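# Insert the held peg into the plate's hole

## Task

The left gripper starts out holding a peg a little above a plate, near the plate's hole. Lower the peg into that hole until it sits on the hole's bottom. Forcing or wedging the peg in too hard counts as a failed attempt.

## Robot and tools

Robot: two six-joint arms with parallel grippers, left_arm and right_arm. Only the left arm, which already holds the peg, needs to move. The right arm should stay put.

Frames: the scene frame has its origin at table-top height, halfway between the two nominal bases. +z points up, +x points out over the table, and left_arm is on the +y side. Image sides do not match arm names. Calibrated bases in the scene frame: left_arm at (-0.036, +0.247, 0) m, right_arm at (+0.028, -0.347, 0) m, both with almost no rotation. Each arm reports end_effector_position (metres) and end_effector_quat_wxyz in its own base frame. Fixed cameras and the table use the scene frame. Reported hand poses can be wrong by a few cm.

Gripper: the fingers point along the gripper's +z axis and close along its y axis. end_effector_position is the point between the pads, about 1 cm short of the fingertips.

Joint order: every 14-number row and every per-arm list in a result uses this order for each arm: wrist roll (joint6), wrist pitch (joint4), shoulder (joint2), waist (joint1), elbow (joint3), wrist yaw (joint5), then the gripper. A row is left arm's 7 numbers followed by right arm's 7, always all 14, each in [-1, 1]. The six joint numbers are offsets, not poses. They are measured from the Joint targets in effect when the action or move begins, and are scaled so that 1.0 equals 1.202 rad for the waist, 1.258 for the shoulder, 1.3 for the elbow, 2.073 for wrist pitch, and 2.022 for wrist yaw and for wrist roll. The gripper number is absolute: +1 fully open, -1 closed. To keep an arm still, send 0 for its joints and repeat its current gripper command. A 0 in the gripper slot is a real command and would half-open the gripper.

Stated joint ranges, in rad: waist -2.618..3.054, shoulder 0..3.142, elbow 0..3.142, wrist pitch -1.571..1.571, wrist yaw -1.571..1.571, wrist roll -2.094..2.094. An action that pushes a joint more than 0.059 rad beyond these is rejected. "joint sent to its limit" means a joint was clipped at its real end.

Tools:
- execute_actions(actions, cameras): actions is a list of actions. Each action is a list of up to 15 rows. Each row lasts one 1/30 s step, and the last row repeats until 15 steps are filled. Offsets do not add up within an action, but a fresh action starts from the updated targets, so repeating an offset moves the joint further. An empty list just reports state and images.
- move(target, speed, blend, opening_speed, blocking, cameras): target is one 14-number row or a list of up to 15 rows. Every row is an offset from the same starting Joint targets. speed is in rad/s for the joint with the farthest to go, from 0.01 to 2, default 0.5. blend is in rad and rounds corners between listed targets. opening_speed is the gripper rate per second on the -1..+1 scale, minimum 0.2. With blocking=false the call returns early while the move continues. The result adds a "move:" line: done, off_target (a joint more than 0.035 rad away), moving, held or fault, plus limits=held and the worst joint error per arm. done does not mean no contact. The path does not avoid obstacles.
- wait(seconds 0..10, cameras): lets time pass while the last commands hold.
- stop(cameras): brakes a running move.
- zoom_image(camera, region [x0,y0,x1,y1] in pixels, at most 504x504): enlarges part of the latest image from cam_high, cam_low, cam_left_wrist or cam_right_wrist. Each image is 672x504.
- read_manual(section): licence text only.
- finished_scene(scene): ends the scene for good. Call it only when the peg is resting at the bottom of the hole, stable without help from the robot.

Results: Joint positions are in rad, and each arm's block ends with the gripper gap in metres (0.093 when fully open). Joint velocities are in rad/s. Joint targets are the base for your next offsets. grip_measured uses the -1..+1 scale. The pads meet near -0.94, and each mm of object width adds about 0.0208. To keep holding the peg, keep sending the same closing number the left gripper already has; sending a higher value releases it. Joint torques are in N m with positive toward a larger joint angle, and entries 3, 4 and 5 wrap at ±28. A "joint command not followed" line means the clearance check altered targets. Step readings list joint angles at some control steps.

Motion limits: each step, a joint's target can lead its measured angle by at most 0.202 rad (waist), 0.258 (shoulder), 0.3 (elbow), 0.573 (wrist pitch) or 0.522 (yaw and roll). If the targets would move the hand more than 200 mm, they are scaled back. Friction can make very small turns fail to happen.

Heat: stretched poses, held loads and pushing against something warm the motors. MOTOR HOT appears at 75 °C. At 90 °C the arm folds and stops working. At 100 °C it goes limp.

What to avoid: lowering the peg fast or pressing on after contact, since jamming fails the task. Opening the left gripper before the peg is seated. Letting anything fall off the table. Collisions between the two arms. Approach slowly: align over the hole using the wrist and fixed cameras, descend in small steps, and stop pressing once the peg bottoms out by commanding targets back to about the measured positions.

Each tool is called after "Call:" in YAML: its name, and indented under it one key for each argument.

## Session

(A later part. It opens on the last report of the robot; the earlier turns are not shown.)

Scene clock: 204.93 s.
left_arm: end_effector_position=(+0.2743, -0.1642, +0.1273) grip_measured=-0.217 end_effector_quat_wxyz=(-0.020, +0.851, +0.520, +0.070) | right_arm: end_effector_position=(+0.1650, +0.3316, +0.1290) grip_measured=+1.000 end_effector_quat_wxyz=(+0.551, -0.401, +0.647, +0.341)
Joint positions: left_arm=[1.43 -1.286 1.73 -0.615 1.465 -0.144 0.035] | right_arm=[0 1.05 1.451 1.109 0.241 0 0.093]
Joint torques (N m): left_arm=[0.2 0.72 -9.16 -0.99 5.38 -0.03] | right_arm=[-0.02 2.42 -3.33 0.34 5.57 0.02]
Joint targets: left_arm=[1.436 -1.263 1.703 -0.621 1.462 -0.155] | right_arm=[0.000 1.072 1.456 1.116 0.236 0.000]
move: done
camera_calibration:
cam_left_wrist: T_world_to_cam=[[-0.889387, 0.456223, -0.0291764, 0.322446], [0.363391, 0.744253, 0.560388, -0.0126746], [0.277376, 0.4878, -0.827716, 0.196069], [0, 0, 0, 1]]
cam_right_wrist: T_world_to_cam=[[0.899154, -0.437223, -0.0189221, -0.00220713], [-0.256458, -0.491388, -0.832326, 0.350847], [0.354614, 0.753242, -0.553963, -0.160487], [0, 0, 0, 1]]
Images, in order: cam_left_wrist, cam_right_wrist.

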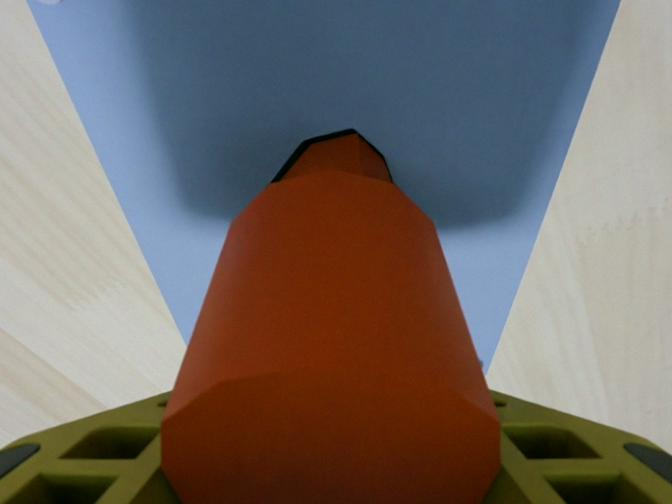

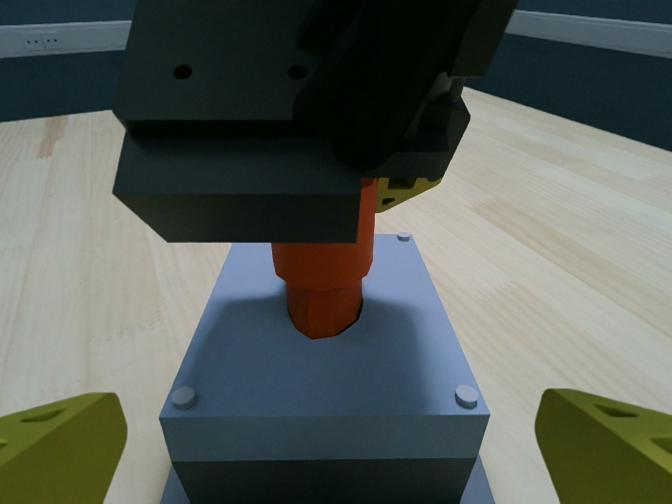

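Call:
move:
  target: [0,0.003,0,-0.0008,0.003,0,-0.921165,0,0,0,0,0,0,1]
  speed: 0.03
  cameras: ["cam_left_wrist","cam_right_wrist"]

Call:
zoom_image:
  camera: "cam_right_wrist"
  region: [260, 250, 390, 370]

Call:
zoom_image:
  camera: "cam_left_wrist"
  region: [270, 80, 430, 220]

Scene clock: 208.50 s.
left_arm: end_effector_position=(+0.2743, -0.1643, +0.1274) grip_measured=-0.217 end_effector_quat_wxyz=(-0.019, +0.851, +0.520, +0.070) | right_arm: end_effector_position=(+0.1650, +0.3316, +0.1290) grip_measured=+1.000 end_effector_quat_wxyz=(+0.551, -0.401, +0.647, +0.341)
Joint positions: left_arm=[1.43 -1.286 1.73 -0.615 1.465 -0.144 0.035] | right_arm=[0 1.05 1.451 1.109 0.241 0 0.093]
Joint torques (N m): left_arm=[0.2 0.69 -9.01 -1.09 5.9 -0.1] | right_arm=[0.02 2.44 -3.28 0.24 5.46 -0.04]
Joint targets: left_arm=[1.436 -1.257 1.703 -0.622 1.466 -0.155] | right_arm=[0.000 1.072 1.456 1.116 0.236 0.000]
move: done
camera_calibration:
cam_left_wrist: T_world_to_cam=[[-0.889378, 0.456216, -0.0295539, 0.322581], [0.363216, 0.744376, 0.560337, -0.0125888], [0.277634, 0.487617, -0.827737, 0.195977], [0, 0, 0, 1]]
cam_right_wrist: T_world_to_cam=[[0.899154, -0.437223, -0.0189221, -0.00220713], [-0.256458, -0.491388, -0.832326, 0.350847], [0.354614, 0.753242, -0.553963, -0.160487], [0, 0, 0, 1]]
Images, in order: cam_left_wrist, cam_right_wrist.

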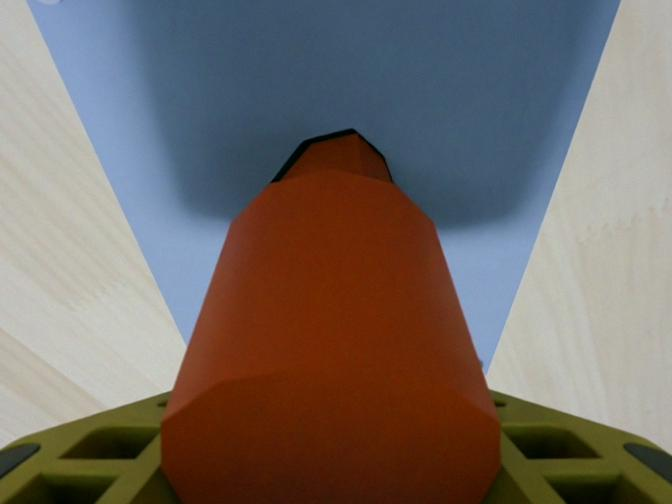

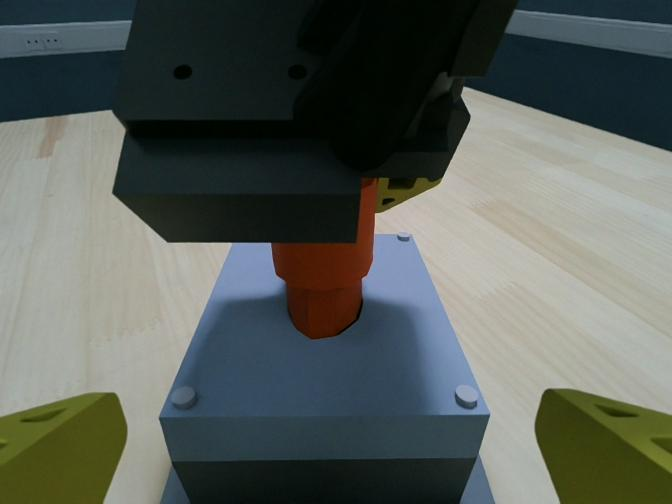

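Scaled by 3.877 from the camera's 672x504 image, which has a finer 960x720 frame.

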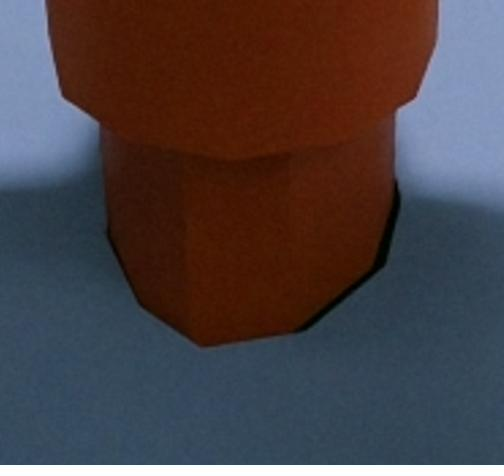

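Scaled by 3.150 from the camera's 672x504 image, which has a finer 960x720 frame.

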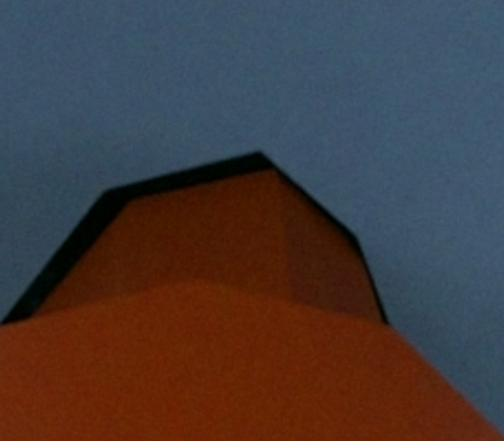

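Call:
move:
  target:
    - [0,-0.0328,0,-0.0005,0.047,0,-0.921165,0,0,0,0,0,0,1]
    - [0,0.0002,0,-0.0005,-0.0062,0,-0.921165,0,0,0,0,0,0,1]
  speed: 0.06
  cameras: ["cam_left_wrist","cam_right_wrist"]

Call:
zoom_image:
  camera: "cam_right_wrist"
  region: [260, 250, 390, 370]

Call:
zoom_image:
  camera: "cam_left_wrist"
  region: [270, 80, 430, 220]

Scene clock: 215.90 s.
left_arm: end_effector_position=(+0.2741, -0.1649, +0.1272) grip_measured=-0.217 end_effector_quat_wxyz=(-0.019, +0.852, +0.519, +0.070) | right_arm: end_effector_position=(+0.1650, +0.3316, +0.1290) grip_measured=+1.000 end_effector_quat_wxyz=(+0.551, -0.401, +0.647, +0.341)
Joint positions: left_arm=[1.43 -1.285 1.73 -0.618 1.465 -0.144 0.035] | right_arm=[0 1.05 1.451 1.109 0.241 0 0.093]
Joint torques (N m): left_arm=[0.22 0.74 -9.2 -1.06 5.39 -0.04] | right_arm=[-0.05 2.38 -3.28 0.31 5.33 -0.04]
Motor temperatures (°C): left_arm=[29 33 58 28 43 31 34] | right_arm=[28 61 35 29 42 32 31]
Heat: left arm: 58 °C; right arm: 61 °C.
Joint targets: left_arm=[1.436 -1.256 1.703 -0.623 1.458 -0.155] | right_arm=[0.000 1.072 1.456 1.116 0.236 0.000]
move: done
camera_calibration:
cam_left_wrist: T_world_to_cam=[[-0.888319, 0.458246, -0.0299851, 0.322721], [0.364615, 0.743495, 0.560598, -0.0124855], [0.279186, 0.487057, -0.827545, 0.195665], [0, 0, 0, 1]]
cam_right_wrist: T_world_to_cam=[[0.899154, -0.437223, -0.0189221, -0.00220713], [-0.256458, -0.491388, -0.832326, 0.350847], [0.354614, 0.753242, -0.553963, -0.160487], [0, 0, 0, 1]]
Images, in order: cam_left_wrist, cam_right_wrist.

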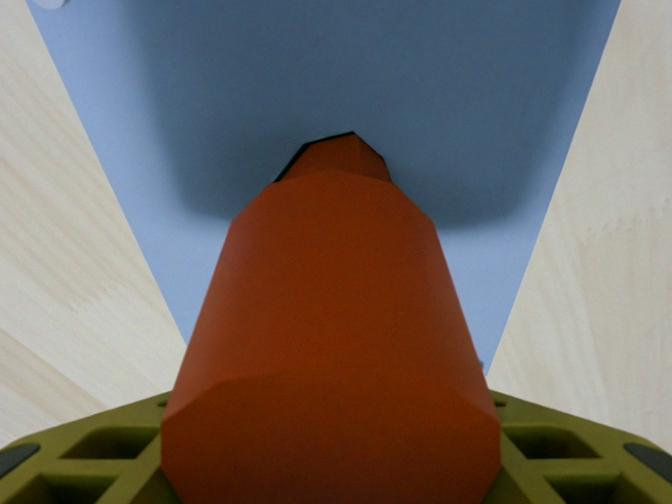

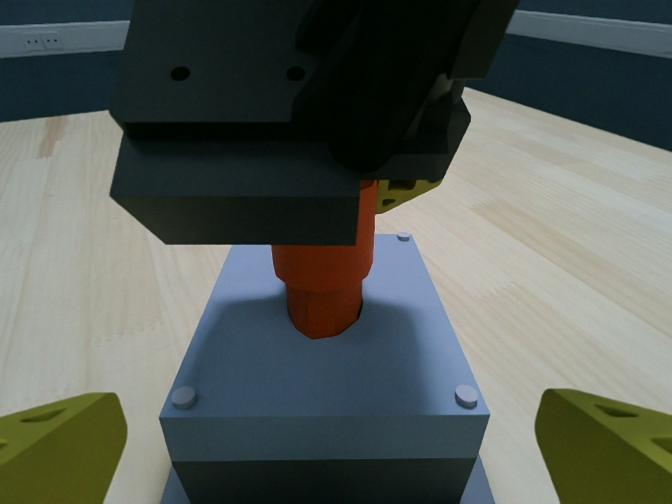

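Scaled by 3.877 from the camera's 672x504 image, which has a finer 960x720 frame.

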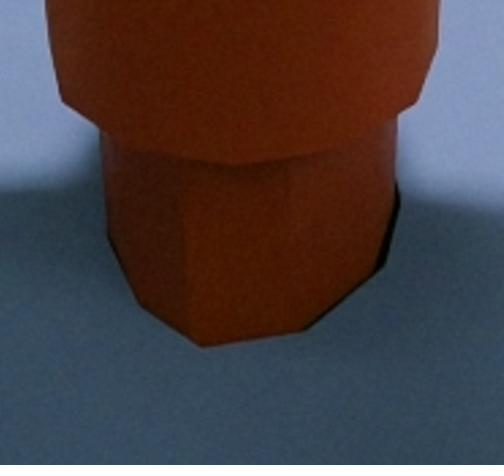

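Scaled by 3.150 from the camera's 672x504 image, which has a finer 960x720 frame.

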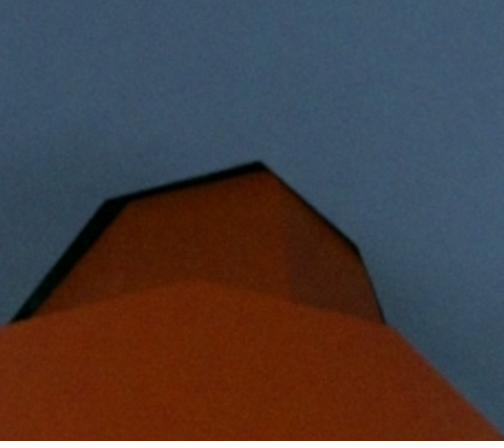

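Call:
move:
  target:
    - [0,-0.0304,0,0,0.0454,0,-0.921165,0,0,0,0,0,0,1]
    - [0,-0.0031,0,0,0.0169,0,-0.921165,0,0,0,0,0,0,1]
  speed: 0.06
  cameras: ["cam_left_wrist","cam_right_wrist"]

Call:
zoom_image:
  camera: "cam_right_wrist"
  region: [260, 250, 390, 370]

Call:
zoom_image:
  camera: "cam_left_wrist"
  region: [270, 80, 430, 220]

Scene clock: 228.30 s.
left_arm: end_effector_position=(+0.2782, -0.1678, +0.1319) grip_measured=-0.217 end_effector_quat_wxyz=(-0.010, +0.851, +0.520, +0.074) | right_arm: end_effector_position=(+0.1650, +0.3316, +0.1290) grip_measured=+1.000 end_effector_quat_wxyz=(+0.551, -0.401, +0.647, +0.341)
Joint positions: left_arm=[1.43 -1.283 1.73 -0.618 1.483 -0.144 0.035] | right_arm=[0 1.05 1.451 1.109 0.241 0 0.093]
Joint torques (N m): left_arm=[0.21 0.69 -9.21 -0.9 5.79 -0.12] | right_arm=[0.04 2.45 -3.14 0.4 5.53 -0.04]
Joint targets: left_arm=[1.436 -1.263 1.703 -0.623 1.480 -0.155] | right_arm=[0.000 1.072 1.456 1.116 0.236 0.000]
move: done
camera_calibration:
cam_left_wrist: T_world_to_cam=[[-0.887645, 0.457767, -0.0503625, 0.330262], [0.355223, 0.750165, 0.557735, -0.0103801], [0.293093, 0.477181, -0.82849, 0.194485], [0, 0, 0, 1]]
cam_right_wrist: T_world_to_cam=[[0.899154, -0.437223, -0.0189221, -0.00220713], [-0.256458, -0.491388, -0.832326, 0.350847], [0.354614, 0.753242, -0.553963, -0.160487], [0, 0, 0, 1]]
Images, in order: cam_left_wrist, cam_right_wrist.

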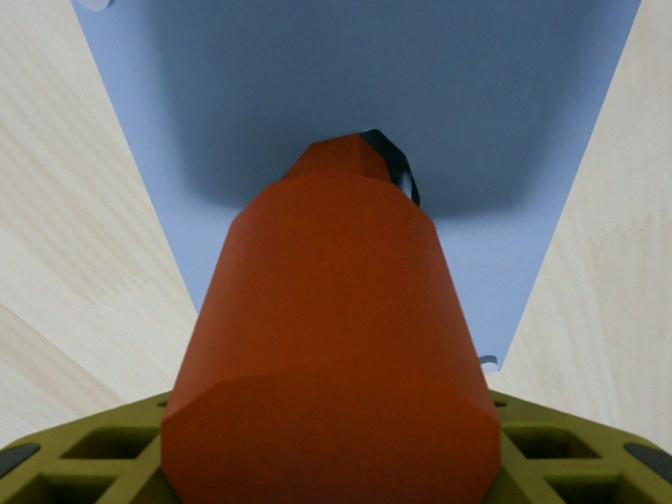

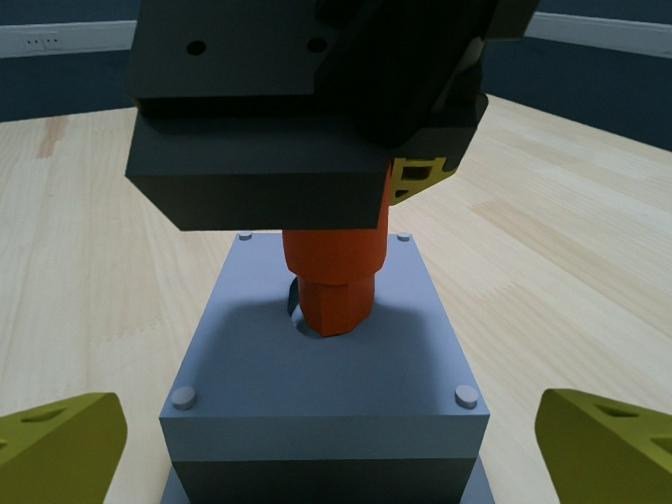

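Scaled by 3.877 from the camera's 672x504 image, which has a finer 960x720 frame.

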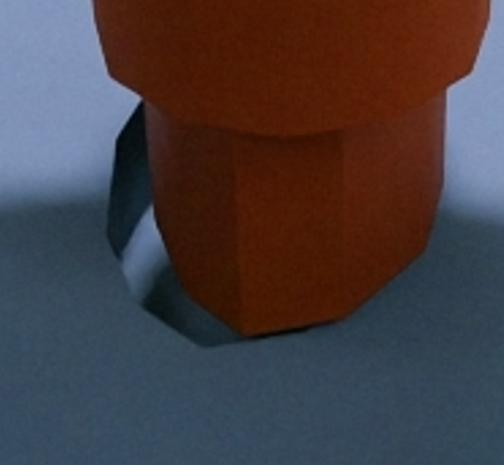

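Scaled by 3.150 from the camera's 672x504 image, which has a finer 960x720 frame.

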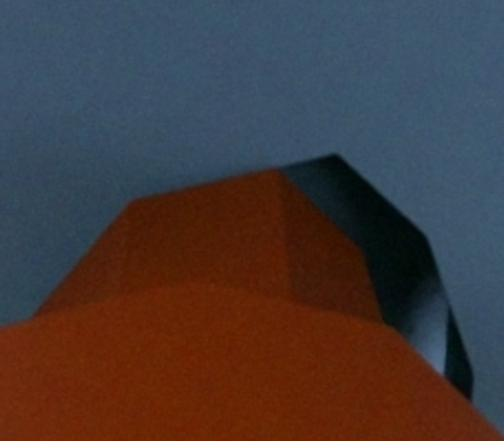

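Call:
move:
  target:
    - [0,0,0,0.0108,0,0,-0.921165,0,0,0,0,0,0,1]
    - [0,0,0,0.0108,-0.0146,0,-0.921165,0,0,0,0,0,0,1]
  speed: 0.05
  cameras: ["cam_left_wrist","cam_right_wrist"]

Call:
zoom_image:
  camera: "cam_right_wrist"
  region: [260, 250, 390, 370]

Call:
zoom_image:
  camera: "cam_left_wrist"
  region: [270, 80, 430, 220]

Scene clock: 232.80 s.
left_arm: end_effector_position=(+0.2775, -0.1662, +0.1295) grip_measured=-0.217 end_effector_quat_wxyz=(-0.013, +0.850, +0.521, +0.074) | right_arm: end_effector_position=(+0.1650, +0.3316, +0.1290) grip_measured=+1.000 end_effector_quat_wxyz=(+0.551, -0.401, +0.647, +0.341)
Joint positions: left_arm=[1.43 -1.279 1.73 -0.615 1.473 -0.145 0.035] | right_arm=[0 1.05 1.451 1.109 0.241 0 0.093]
Joint torques (N m): left_arm=[0.19 0.65 -9.35 -0.16 4.74 -0.06] | right_arm=[-0.05 2.4 -3.44 0.29 5.39 0.03]
Joint targets: left_arm=[1.436 -1.263 1.703 -0.610 1.461 -0.155] | right_arm=[0.000 1.072 1.456 1.116 0.236 0.000]
move: done
camera_calibration:
cam_left_wrist: T_world_to_cam=[[-0.889079, 0.455556, -0.0448112, 0.328135], [0.355562, 0.74893, 0.559177, -0.0105262], [0.288297, 0.481219, -0.827836, 0.193774], [0, 0, 0, 1]]
cam_right_wrist: T_world_to_cam=[[0.899154, -0.437223, -0.0189221, -0.00220713], [-0.256458, -0.491388, -0.832326, 0.350847], [0.354614, 0.753242, -0.553963, -0.160487], [0, 0, 0, 1]]
Images, in order: cam_left_wrist, cam_right_wrist.

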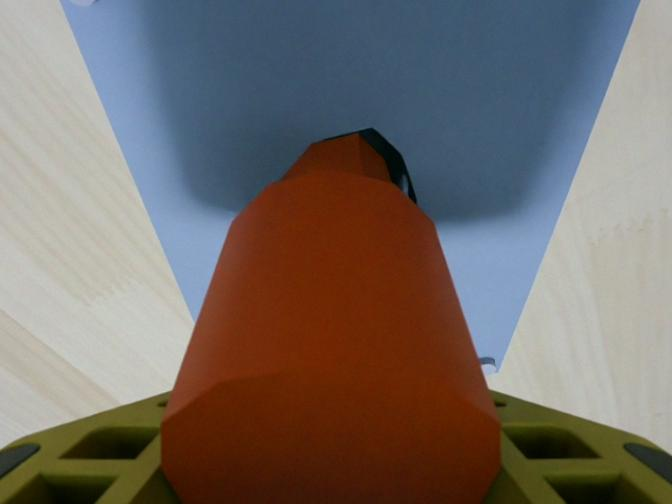

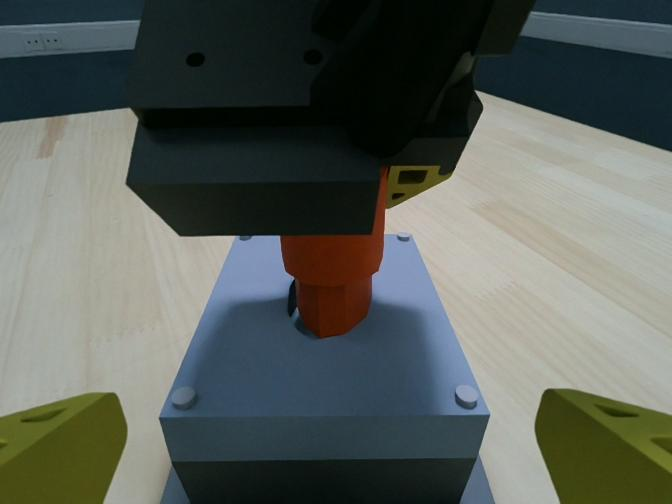

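Scaled by 3.877 from the camera's 672x504 image, which has a finer 960x720 frame.

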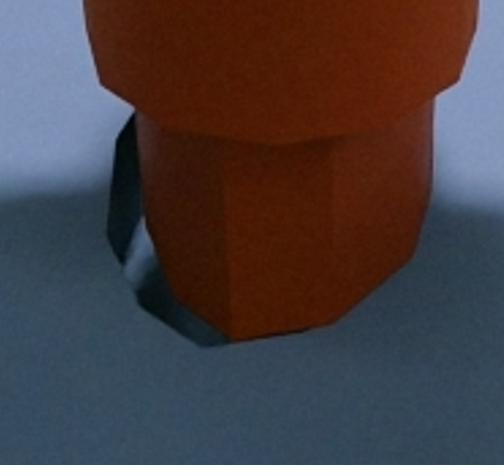

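Scaled by 3.150 from the camera's 672x504 image, which has a finer 960x720 frame.

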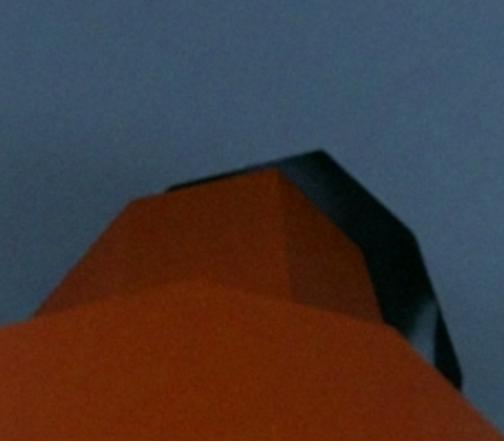

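Call:
move:
  target: [0,-0.0203,0,-0.005,0.001,0,-0.921165,0,0,0,0,0,0,1]
  speed: 0.04

Call:
zoom_image:
  camera: "cam_right_wrist"
  region: [260, 250, 390, 370]

Call:
zoom_image:
  camera: "cam_left_wrist"
  region: [270, 80, 430, 220]

Call:
zoom_image:
  camera: "cam_low"
  region: [245, 205, 295, 255]

Scene clock: 241.23 s.
left_arm: end_effector_position=(+0.2775, -0.1662, +0.1295) grip_measured=-0.217 end_effector_quat_wxyz=(-0.013, +0.850, +0.521, +0.074) | right_arm: end_effector_position=(+0.1650, +0.3316, +0.1290) grip_measured=+1.000 end_effector_quat_wxyz=(+0.551, -0.401, +0.647, +0.341)
Joint positions: left_arm=[1.43 -1.279 1.73 -0.615 1.473 -0.145 0.035] | right_arm=[0 1.05 1.451 1.109 0.241 0 0.093]
Joint torques (N m): left_arm=[0.23 0.13 -9.35 -0.72 5.18 -0.08] | right_arm=[-0.01 2.42 -3.36 0.32 5.49 -0.02]
Joint targets: left_arm=[1.436 -1.305 1.703 -0.616 1.462 -0.155] | right_arm=[0.000 1.071 1.456 1.116 0.236 0.000]
move: done
camera_calibration:
cam_left_wrist: T_world_to_cam=[[-0.889079, 0.455556, -0.0448112, 0.328135], [0.355562, 0.74893, 0.559177, -0.0105262], [0.288297, 0.481219, -0.827836, 0.193774], [0, 0, 0, 1]]
cam_right_wrist: T_world_to_cam=[[0.899154, -0.437223, -0.0189221, -0.00220713], [-0.256458, -0.491388, -0.832326, 0.350847], [0.354614, 0.753242, -0.553963, -0.160487], [0, 0, 0, 1]]

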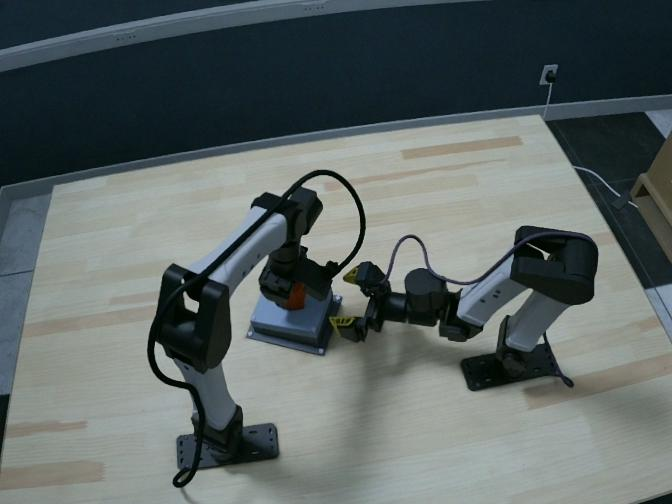

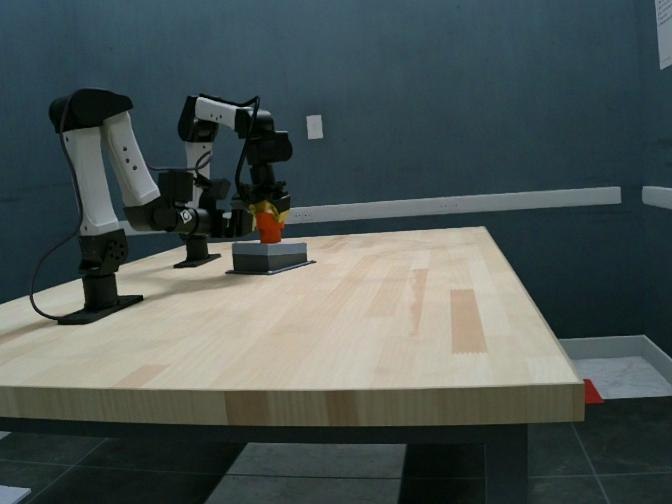

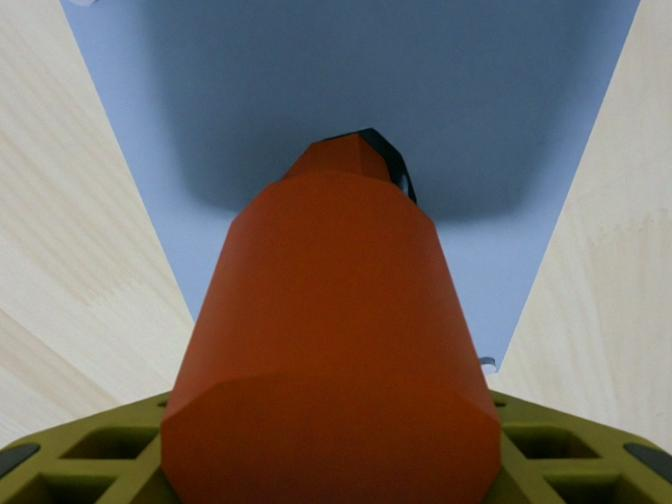

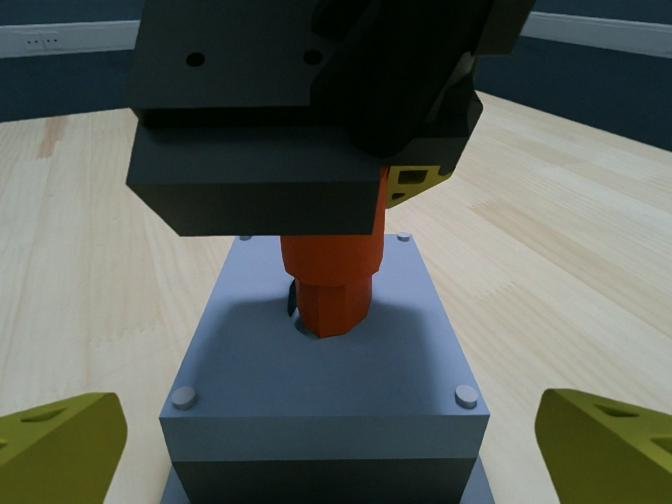

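Scaled by 3.877 from the camera's 672x504 image, which has a finer 960x720 frame.

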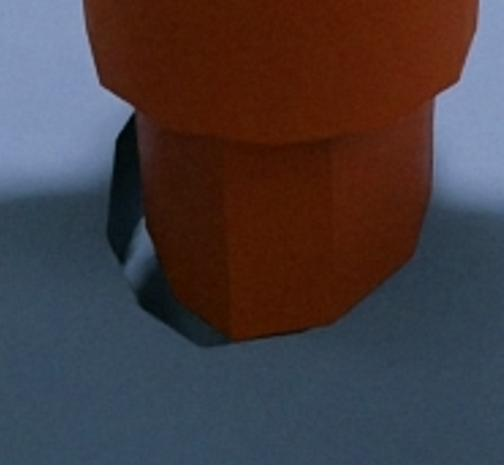

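Scaled by 3.150 from the camera's 672x504 image, which has a finer 960x720 frame.

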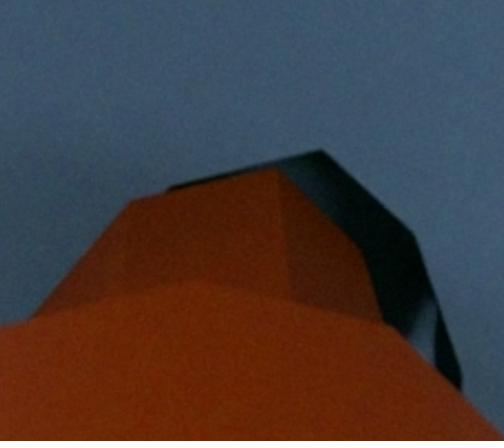

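Scaled by 10.080 from the camera's 672x504 image, which has a finer 960x720 frame.

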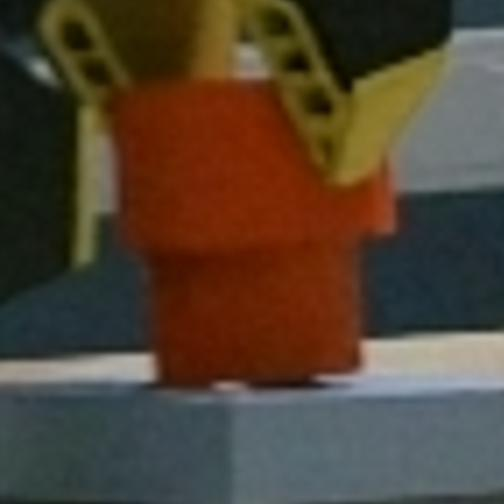

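Call:
move:
  target:
    - [0,-0.0100,0,0,0.045,0,-0.921165,0,0,0,0,0,0,1]
    - [0.0129,-0.0323,0.0274,0.025,0.0885,0.0297,-0.921165,0,0,0,0,0,0,1]
  speed: 0.1

Call:
zoom_image:
  camera: "cam_right_wrist"
  region: [240, 230, 400, 370]

Call:
zoom_image:
  camera: "cam_left_wrist"
  region: [270, 80, 430, 220]

Call:
zoom_image:
  camera: "cam_low"
  region: [235, 195, 305, 265]

Scene clock: 250.27 s.
left_arm: end_effector_position=(+0.2767, -0.1637, +0.1466) grip_measured=-0.217 end_effector_quat_wxyz=(-0.009, +0.851, +0.521, +0.055) | right_arm: end_effector_position=(+0.1650, +0.3316, +0.1290) grip_measured=+1.000 end_effector_quat_wxyz=(+0.551, -0.401, +0.647, +0.341)
Joint positions: left_arm=[1.454 -1.355 1.73 -0.59 1.545 -0.107 0.035] | right_arm=[0 1.05 1.451 1.109 0.241 0 0.093]
Joint torques (N m): left_arm=[0.26 0.31 -6.43 -0.27 8.58 0.12] | right_arm=[0.05 2.4 -3.29 0.62 5.71 -0.02]
Joint targets: left_arm=[1.462 -1.372 1.738 -0.586 1.577 -0.095] | right_arm=[0.000 1.071 1.456 1.116 0.236 0.000]
move: done
camera_calibration:
cam_left_wrist: T_world_to_cam=[[-0.890192, 0.454473, -0.0318267, 0.325227], [0.370607, 0.763008, 0.529593, -0.0191774], [0.264969, 0.459644, -0.847655, 0.212855], [0, 0, 0, 1]]
cam_right_wrist: T_world_to_cam=[[0.899154, -0.437223, -0.0189221, -0.00220713], [-0.256458, -0.491388, -0.832326, 0.350847], [0.354614, 0.753242, -0.553963, -0.160487], [0, 0, 0, 1]]

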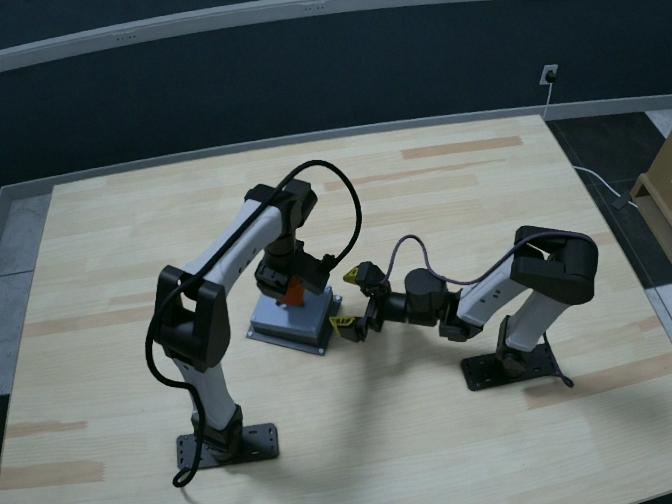

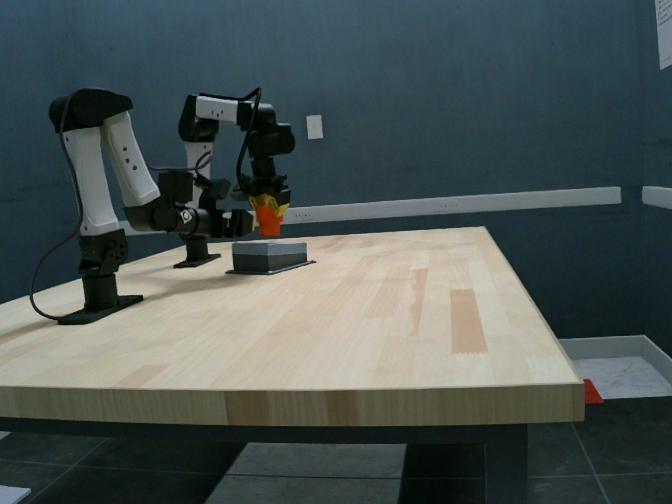

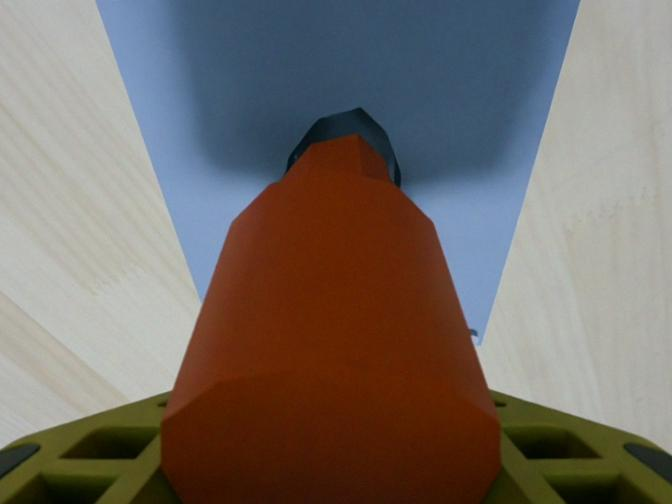

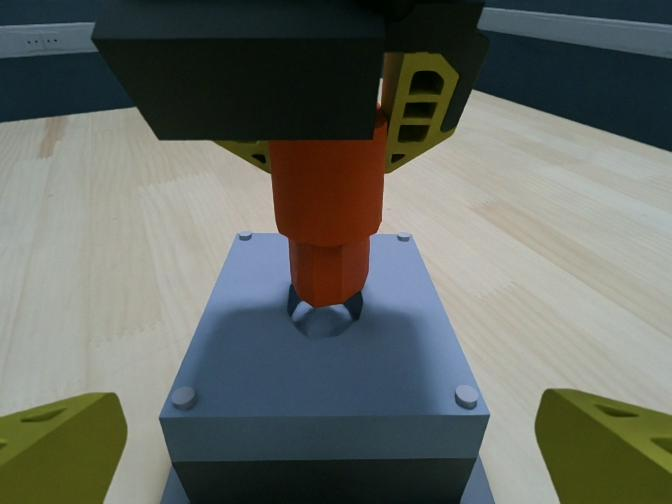

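Scaled by 3.150 from the camera's 672x504 image, which has a finer 960x720 frame.

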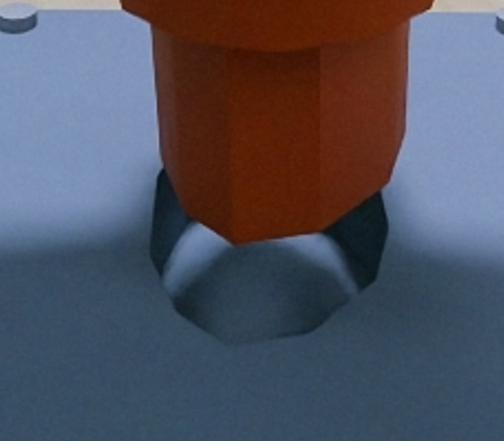

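Scaled by 3.150 from the camera's 672x504 image, which has a finer 960x720 frame.

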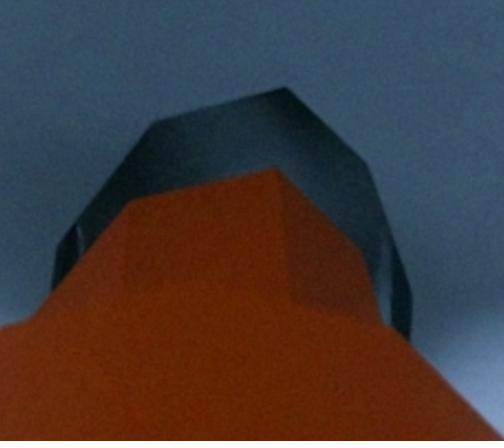

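Scaled by 7.200 from the camera's 672x504 image, which has a finer 960x720 frame.

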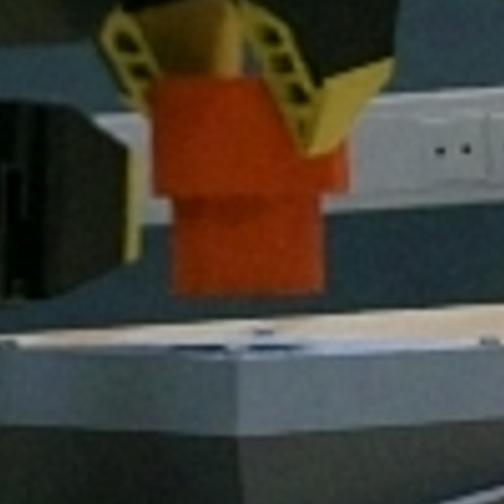

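Call:
move:
  target: [0,0.0434,0,-0.0141,-0.0715,0,-0.921165,0,0,0,0,0,0,1]
  speed: 0.08

Call:
zoom_image:
  camera: "cam_right_wrist"
  region: [260, 250, 390, 370]

Call:
zoom_image:
  camera: "cam_left_wrist"
  region: [270, 80, 430, 220]

Call:
zoom_image:
  camera: "cam_low"
  region: [235, 195, 305, 265]

Scene clock: 261.17 s.
left_arm: end_effector_position=(+0.2743, -0.1651, +0.1311) grip_measured=-0.217 end_effector_quat_wxyz=(-0.012, +0.854, +0.518, +0.053) | right_arm: end_effector_position=(+0.1650, +0.3316, +0.1291) grip_measured=+1.000 end_effector_quat_wxyz=(+0.551, -0.401, +0.647, +0.341)
Joint positions: left_arm=[1.454 -1.301 1.73 -0.598 1.483 -0.107 0.035] | right_arm=[0 1.05 1.451 1.109 0.241 0 0.093]
Joint torques (N m): left_arm=[0.25 0.61 -6.31 -1.18 6.04 0.23] | right_arm=[-0.03 2.42 -3.34 0.25 5.38 -0.01]
Joint targets: left_arm=[1.462 -1.282 1.738 -0.603 1.484 -0.095] | right_arm=[0.000 1.072 1.456 1.116 0.236 0.000]
move: done
camera_calibration:
cam_left_wrist: T_world_to_cam=[[-0.886864, 0.461359, -0.0248816, 0.322603], [0.379679, 0.758422, 0.529754, -0.0122949], [0.263278, 0.460373, -0.847786, 0.201534], [0, 0, 0, 1]]
cam_right_wrist: T_world_to_cam=[[0.899157, -0.437217, -0.0189187, -0.00220866], [-0.256317, -0.491104, -0.832538, 0.350841], [0.354708, 0.753431, -0.553645, -0.160568], [0, 0, 0, 1]]

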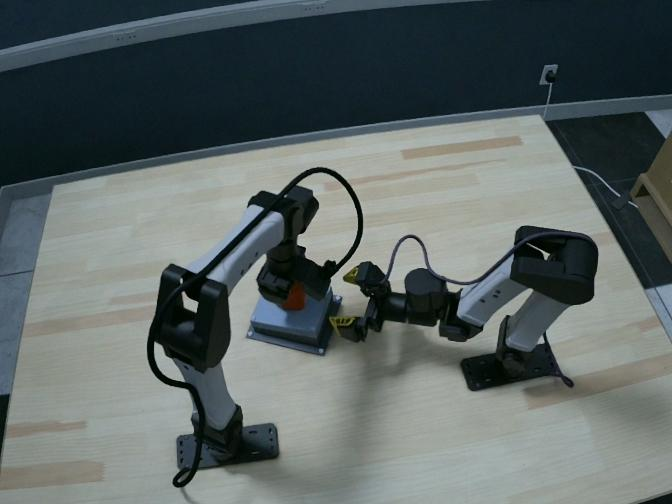

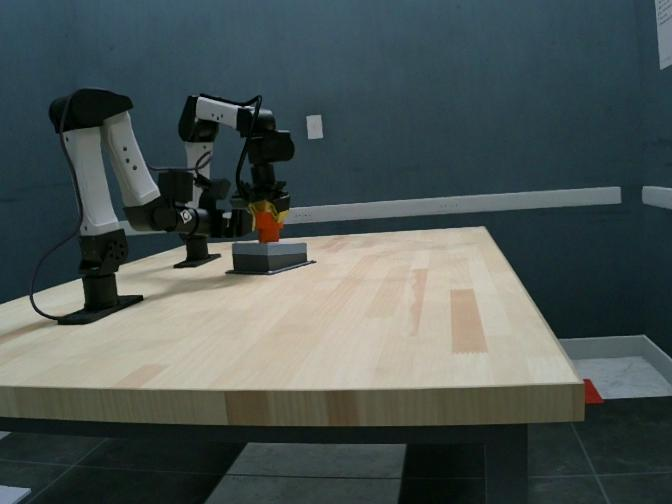

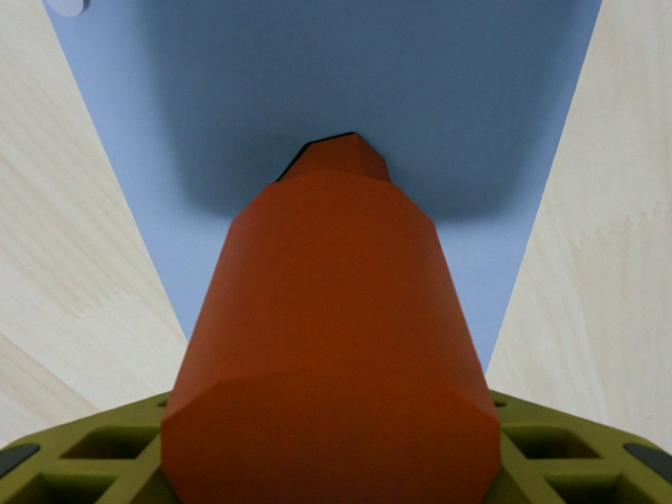

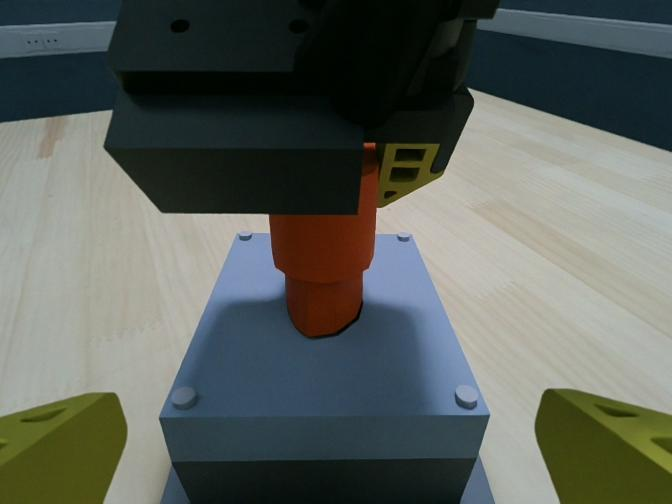

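Scaled by 3.877 from the camera's 672x504 image, which has a finer 960x720 frame.

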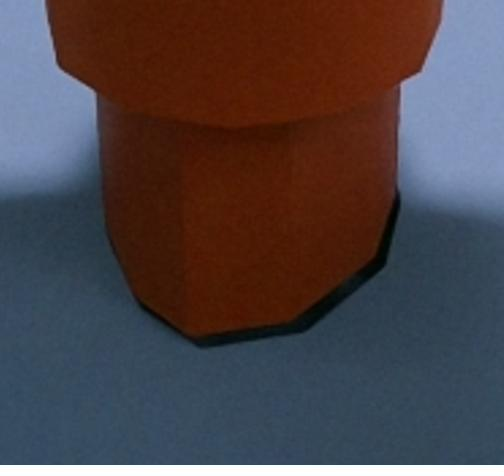

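Scaled by 3.150 from the camera's 672x504 image, which has a finer 960x720 frame.

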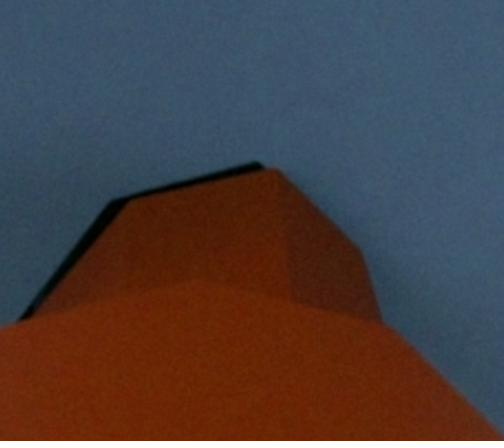

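Scaled by 7.200 from the camera's 672x504 image, which has a finer 960x720 frame.

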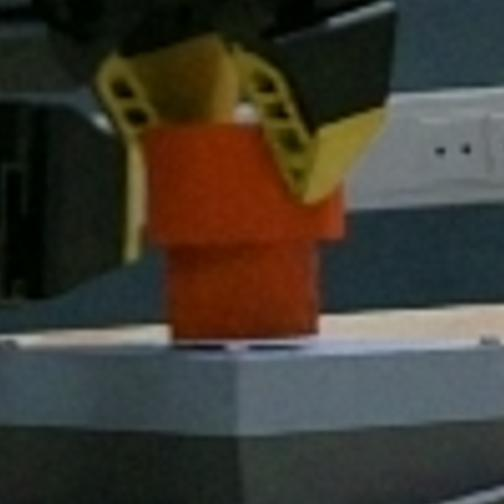

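Call:
move:
  target: [0,0.0024,0,0.0104,0,0,-0.921165,0,0,0,0,0,0,1]
  speed: 0.04
  cameras: ["cam_left_wrist","cam_right_wrist"]

Call:
zoom_image:
  camera: "cam_right_wrist"
  region: [260, 250, 390, 370]

Call:
zoom_image:
  camera: "cam_left_wrist"
  region: [270, 80, 430, 220]

Scene clock: 264.63 s.
left_arm: end_effector_position=(+0.2758, -0.1650, +0.1311) grip_measured=-0.217 end_effector_quat_wxyz=(-0.009, +0.853, +0.519, +0.054) | right_arm: end_effector_position=(+0.1650, +0.3316, +0.1291) grip_measured=+1.000 end_effector_quat_wxyz=(+0.551, -0.401, +0.647, +0.341)
Joint positions: left_arm=[1.454 -1.296 1.73 -0.595 1.483 -0.107 0.035] | right_arm=[0 1.05 1.451 1.109 0.241 0 0.093]
Joint torques (N m): left_arm=[0.28 0.67 -6.57 0.06 6.19 0.19] | right_arm=[0.05 2.44 -3.21 0.49 5.5 -0.02]
Joint targets: left_arm=[1.462 -1.277 1.738 -0.590 1.484 -0.095] | right_arm=[0.000 1.072 1.456 1.116 0.236 0.000]
move: done
camera_calibration:
cam_left_wrist: T_world_to_cam=[[-0.887981, 0.458914, -0.0298044, 0.324394], [0.375478, 0.760905, 0.529188, -0.0112591], [0.26553, 0.458718, -0.847981, 0.200286], [0, 0, 0, 1]]
cam_right_wrist: T_world_to_cam=[[0.899157, -0.437217, -0.0189187, -0.00220866], [-0.256317, -0.491104, -0.832538, 0.350841], [0.354708, 0.753431, -0.553645, -0.160568], [0, 0, 0, 1]]
Images, in order: cam_left_wrist, cam_right_wrist.

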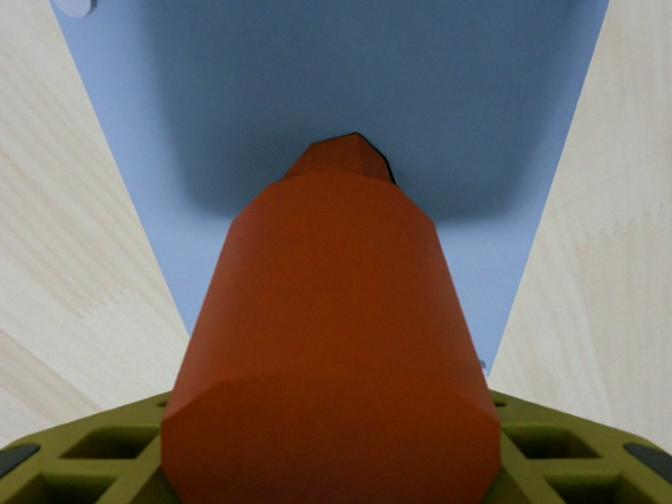

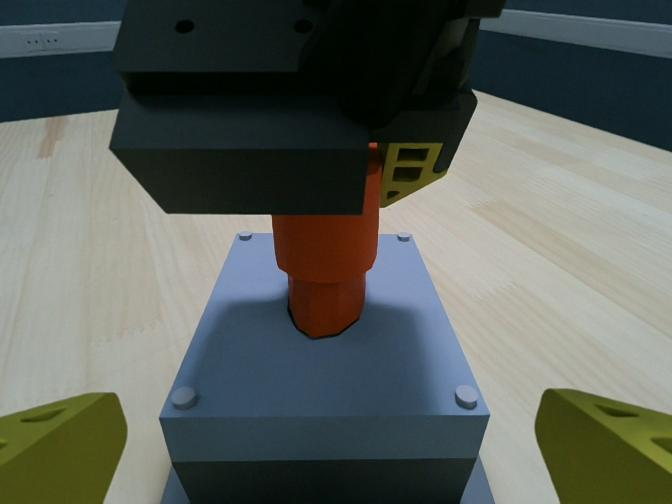

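Scaled by 3.877 from the camera's 672x504 image, which has a finer 960x720 frame.

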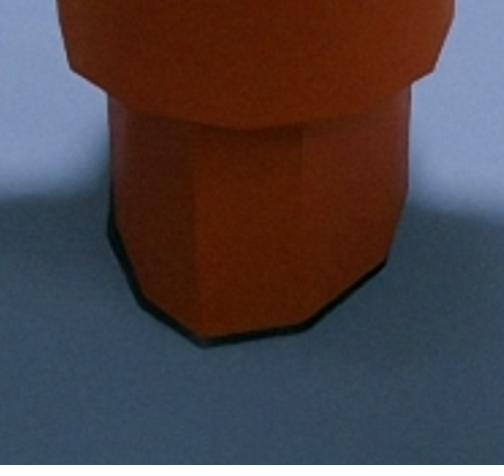

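Scaled by 3.150 from the camera's 672x504 image, which has a finer 960x720 frame.

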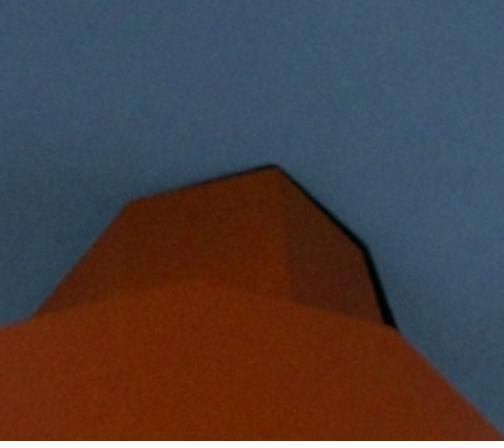

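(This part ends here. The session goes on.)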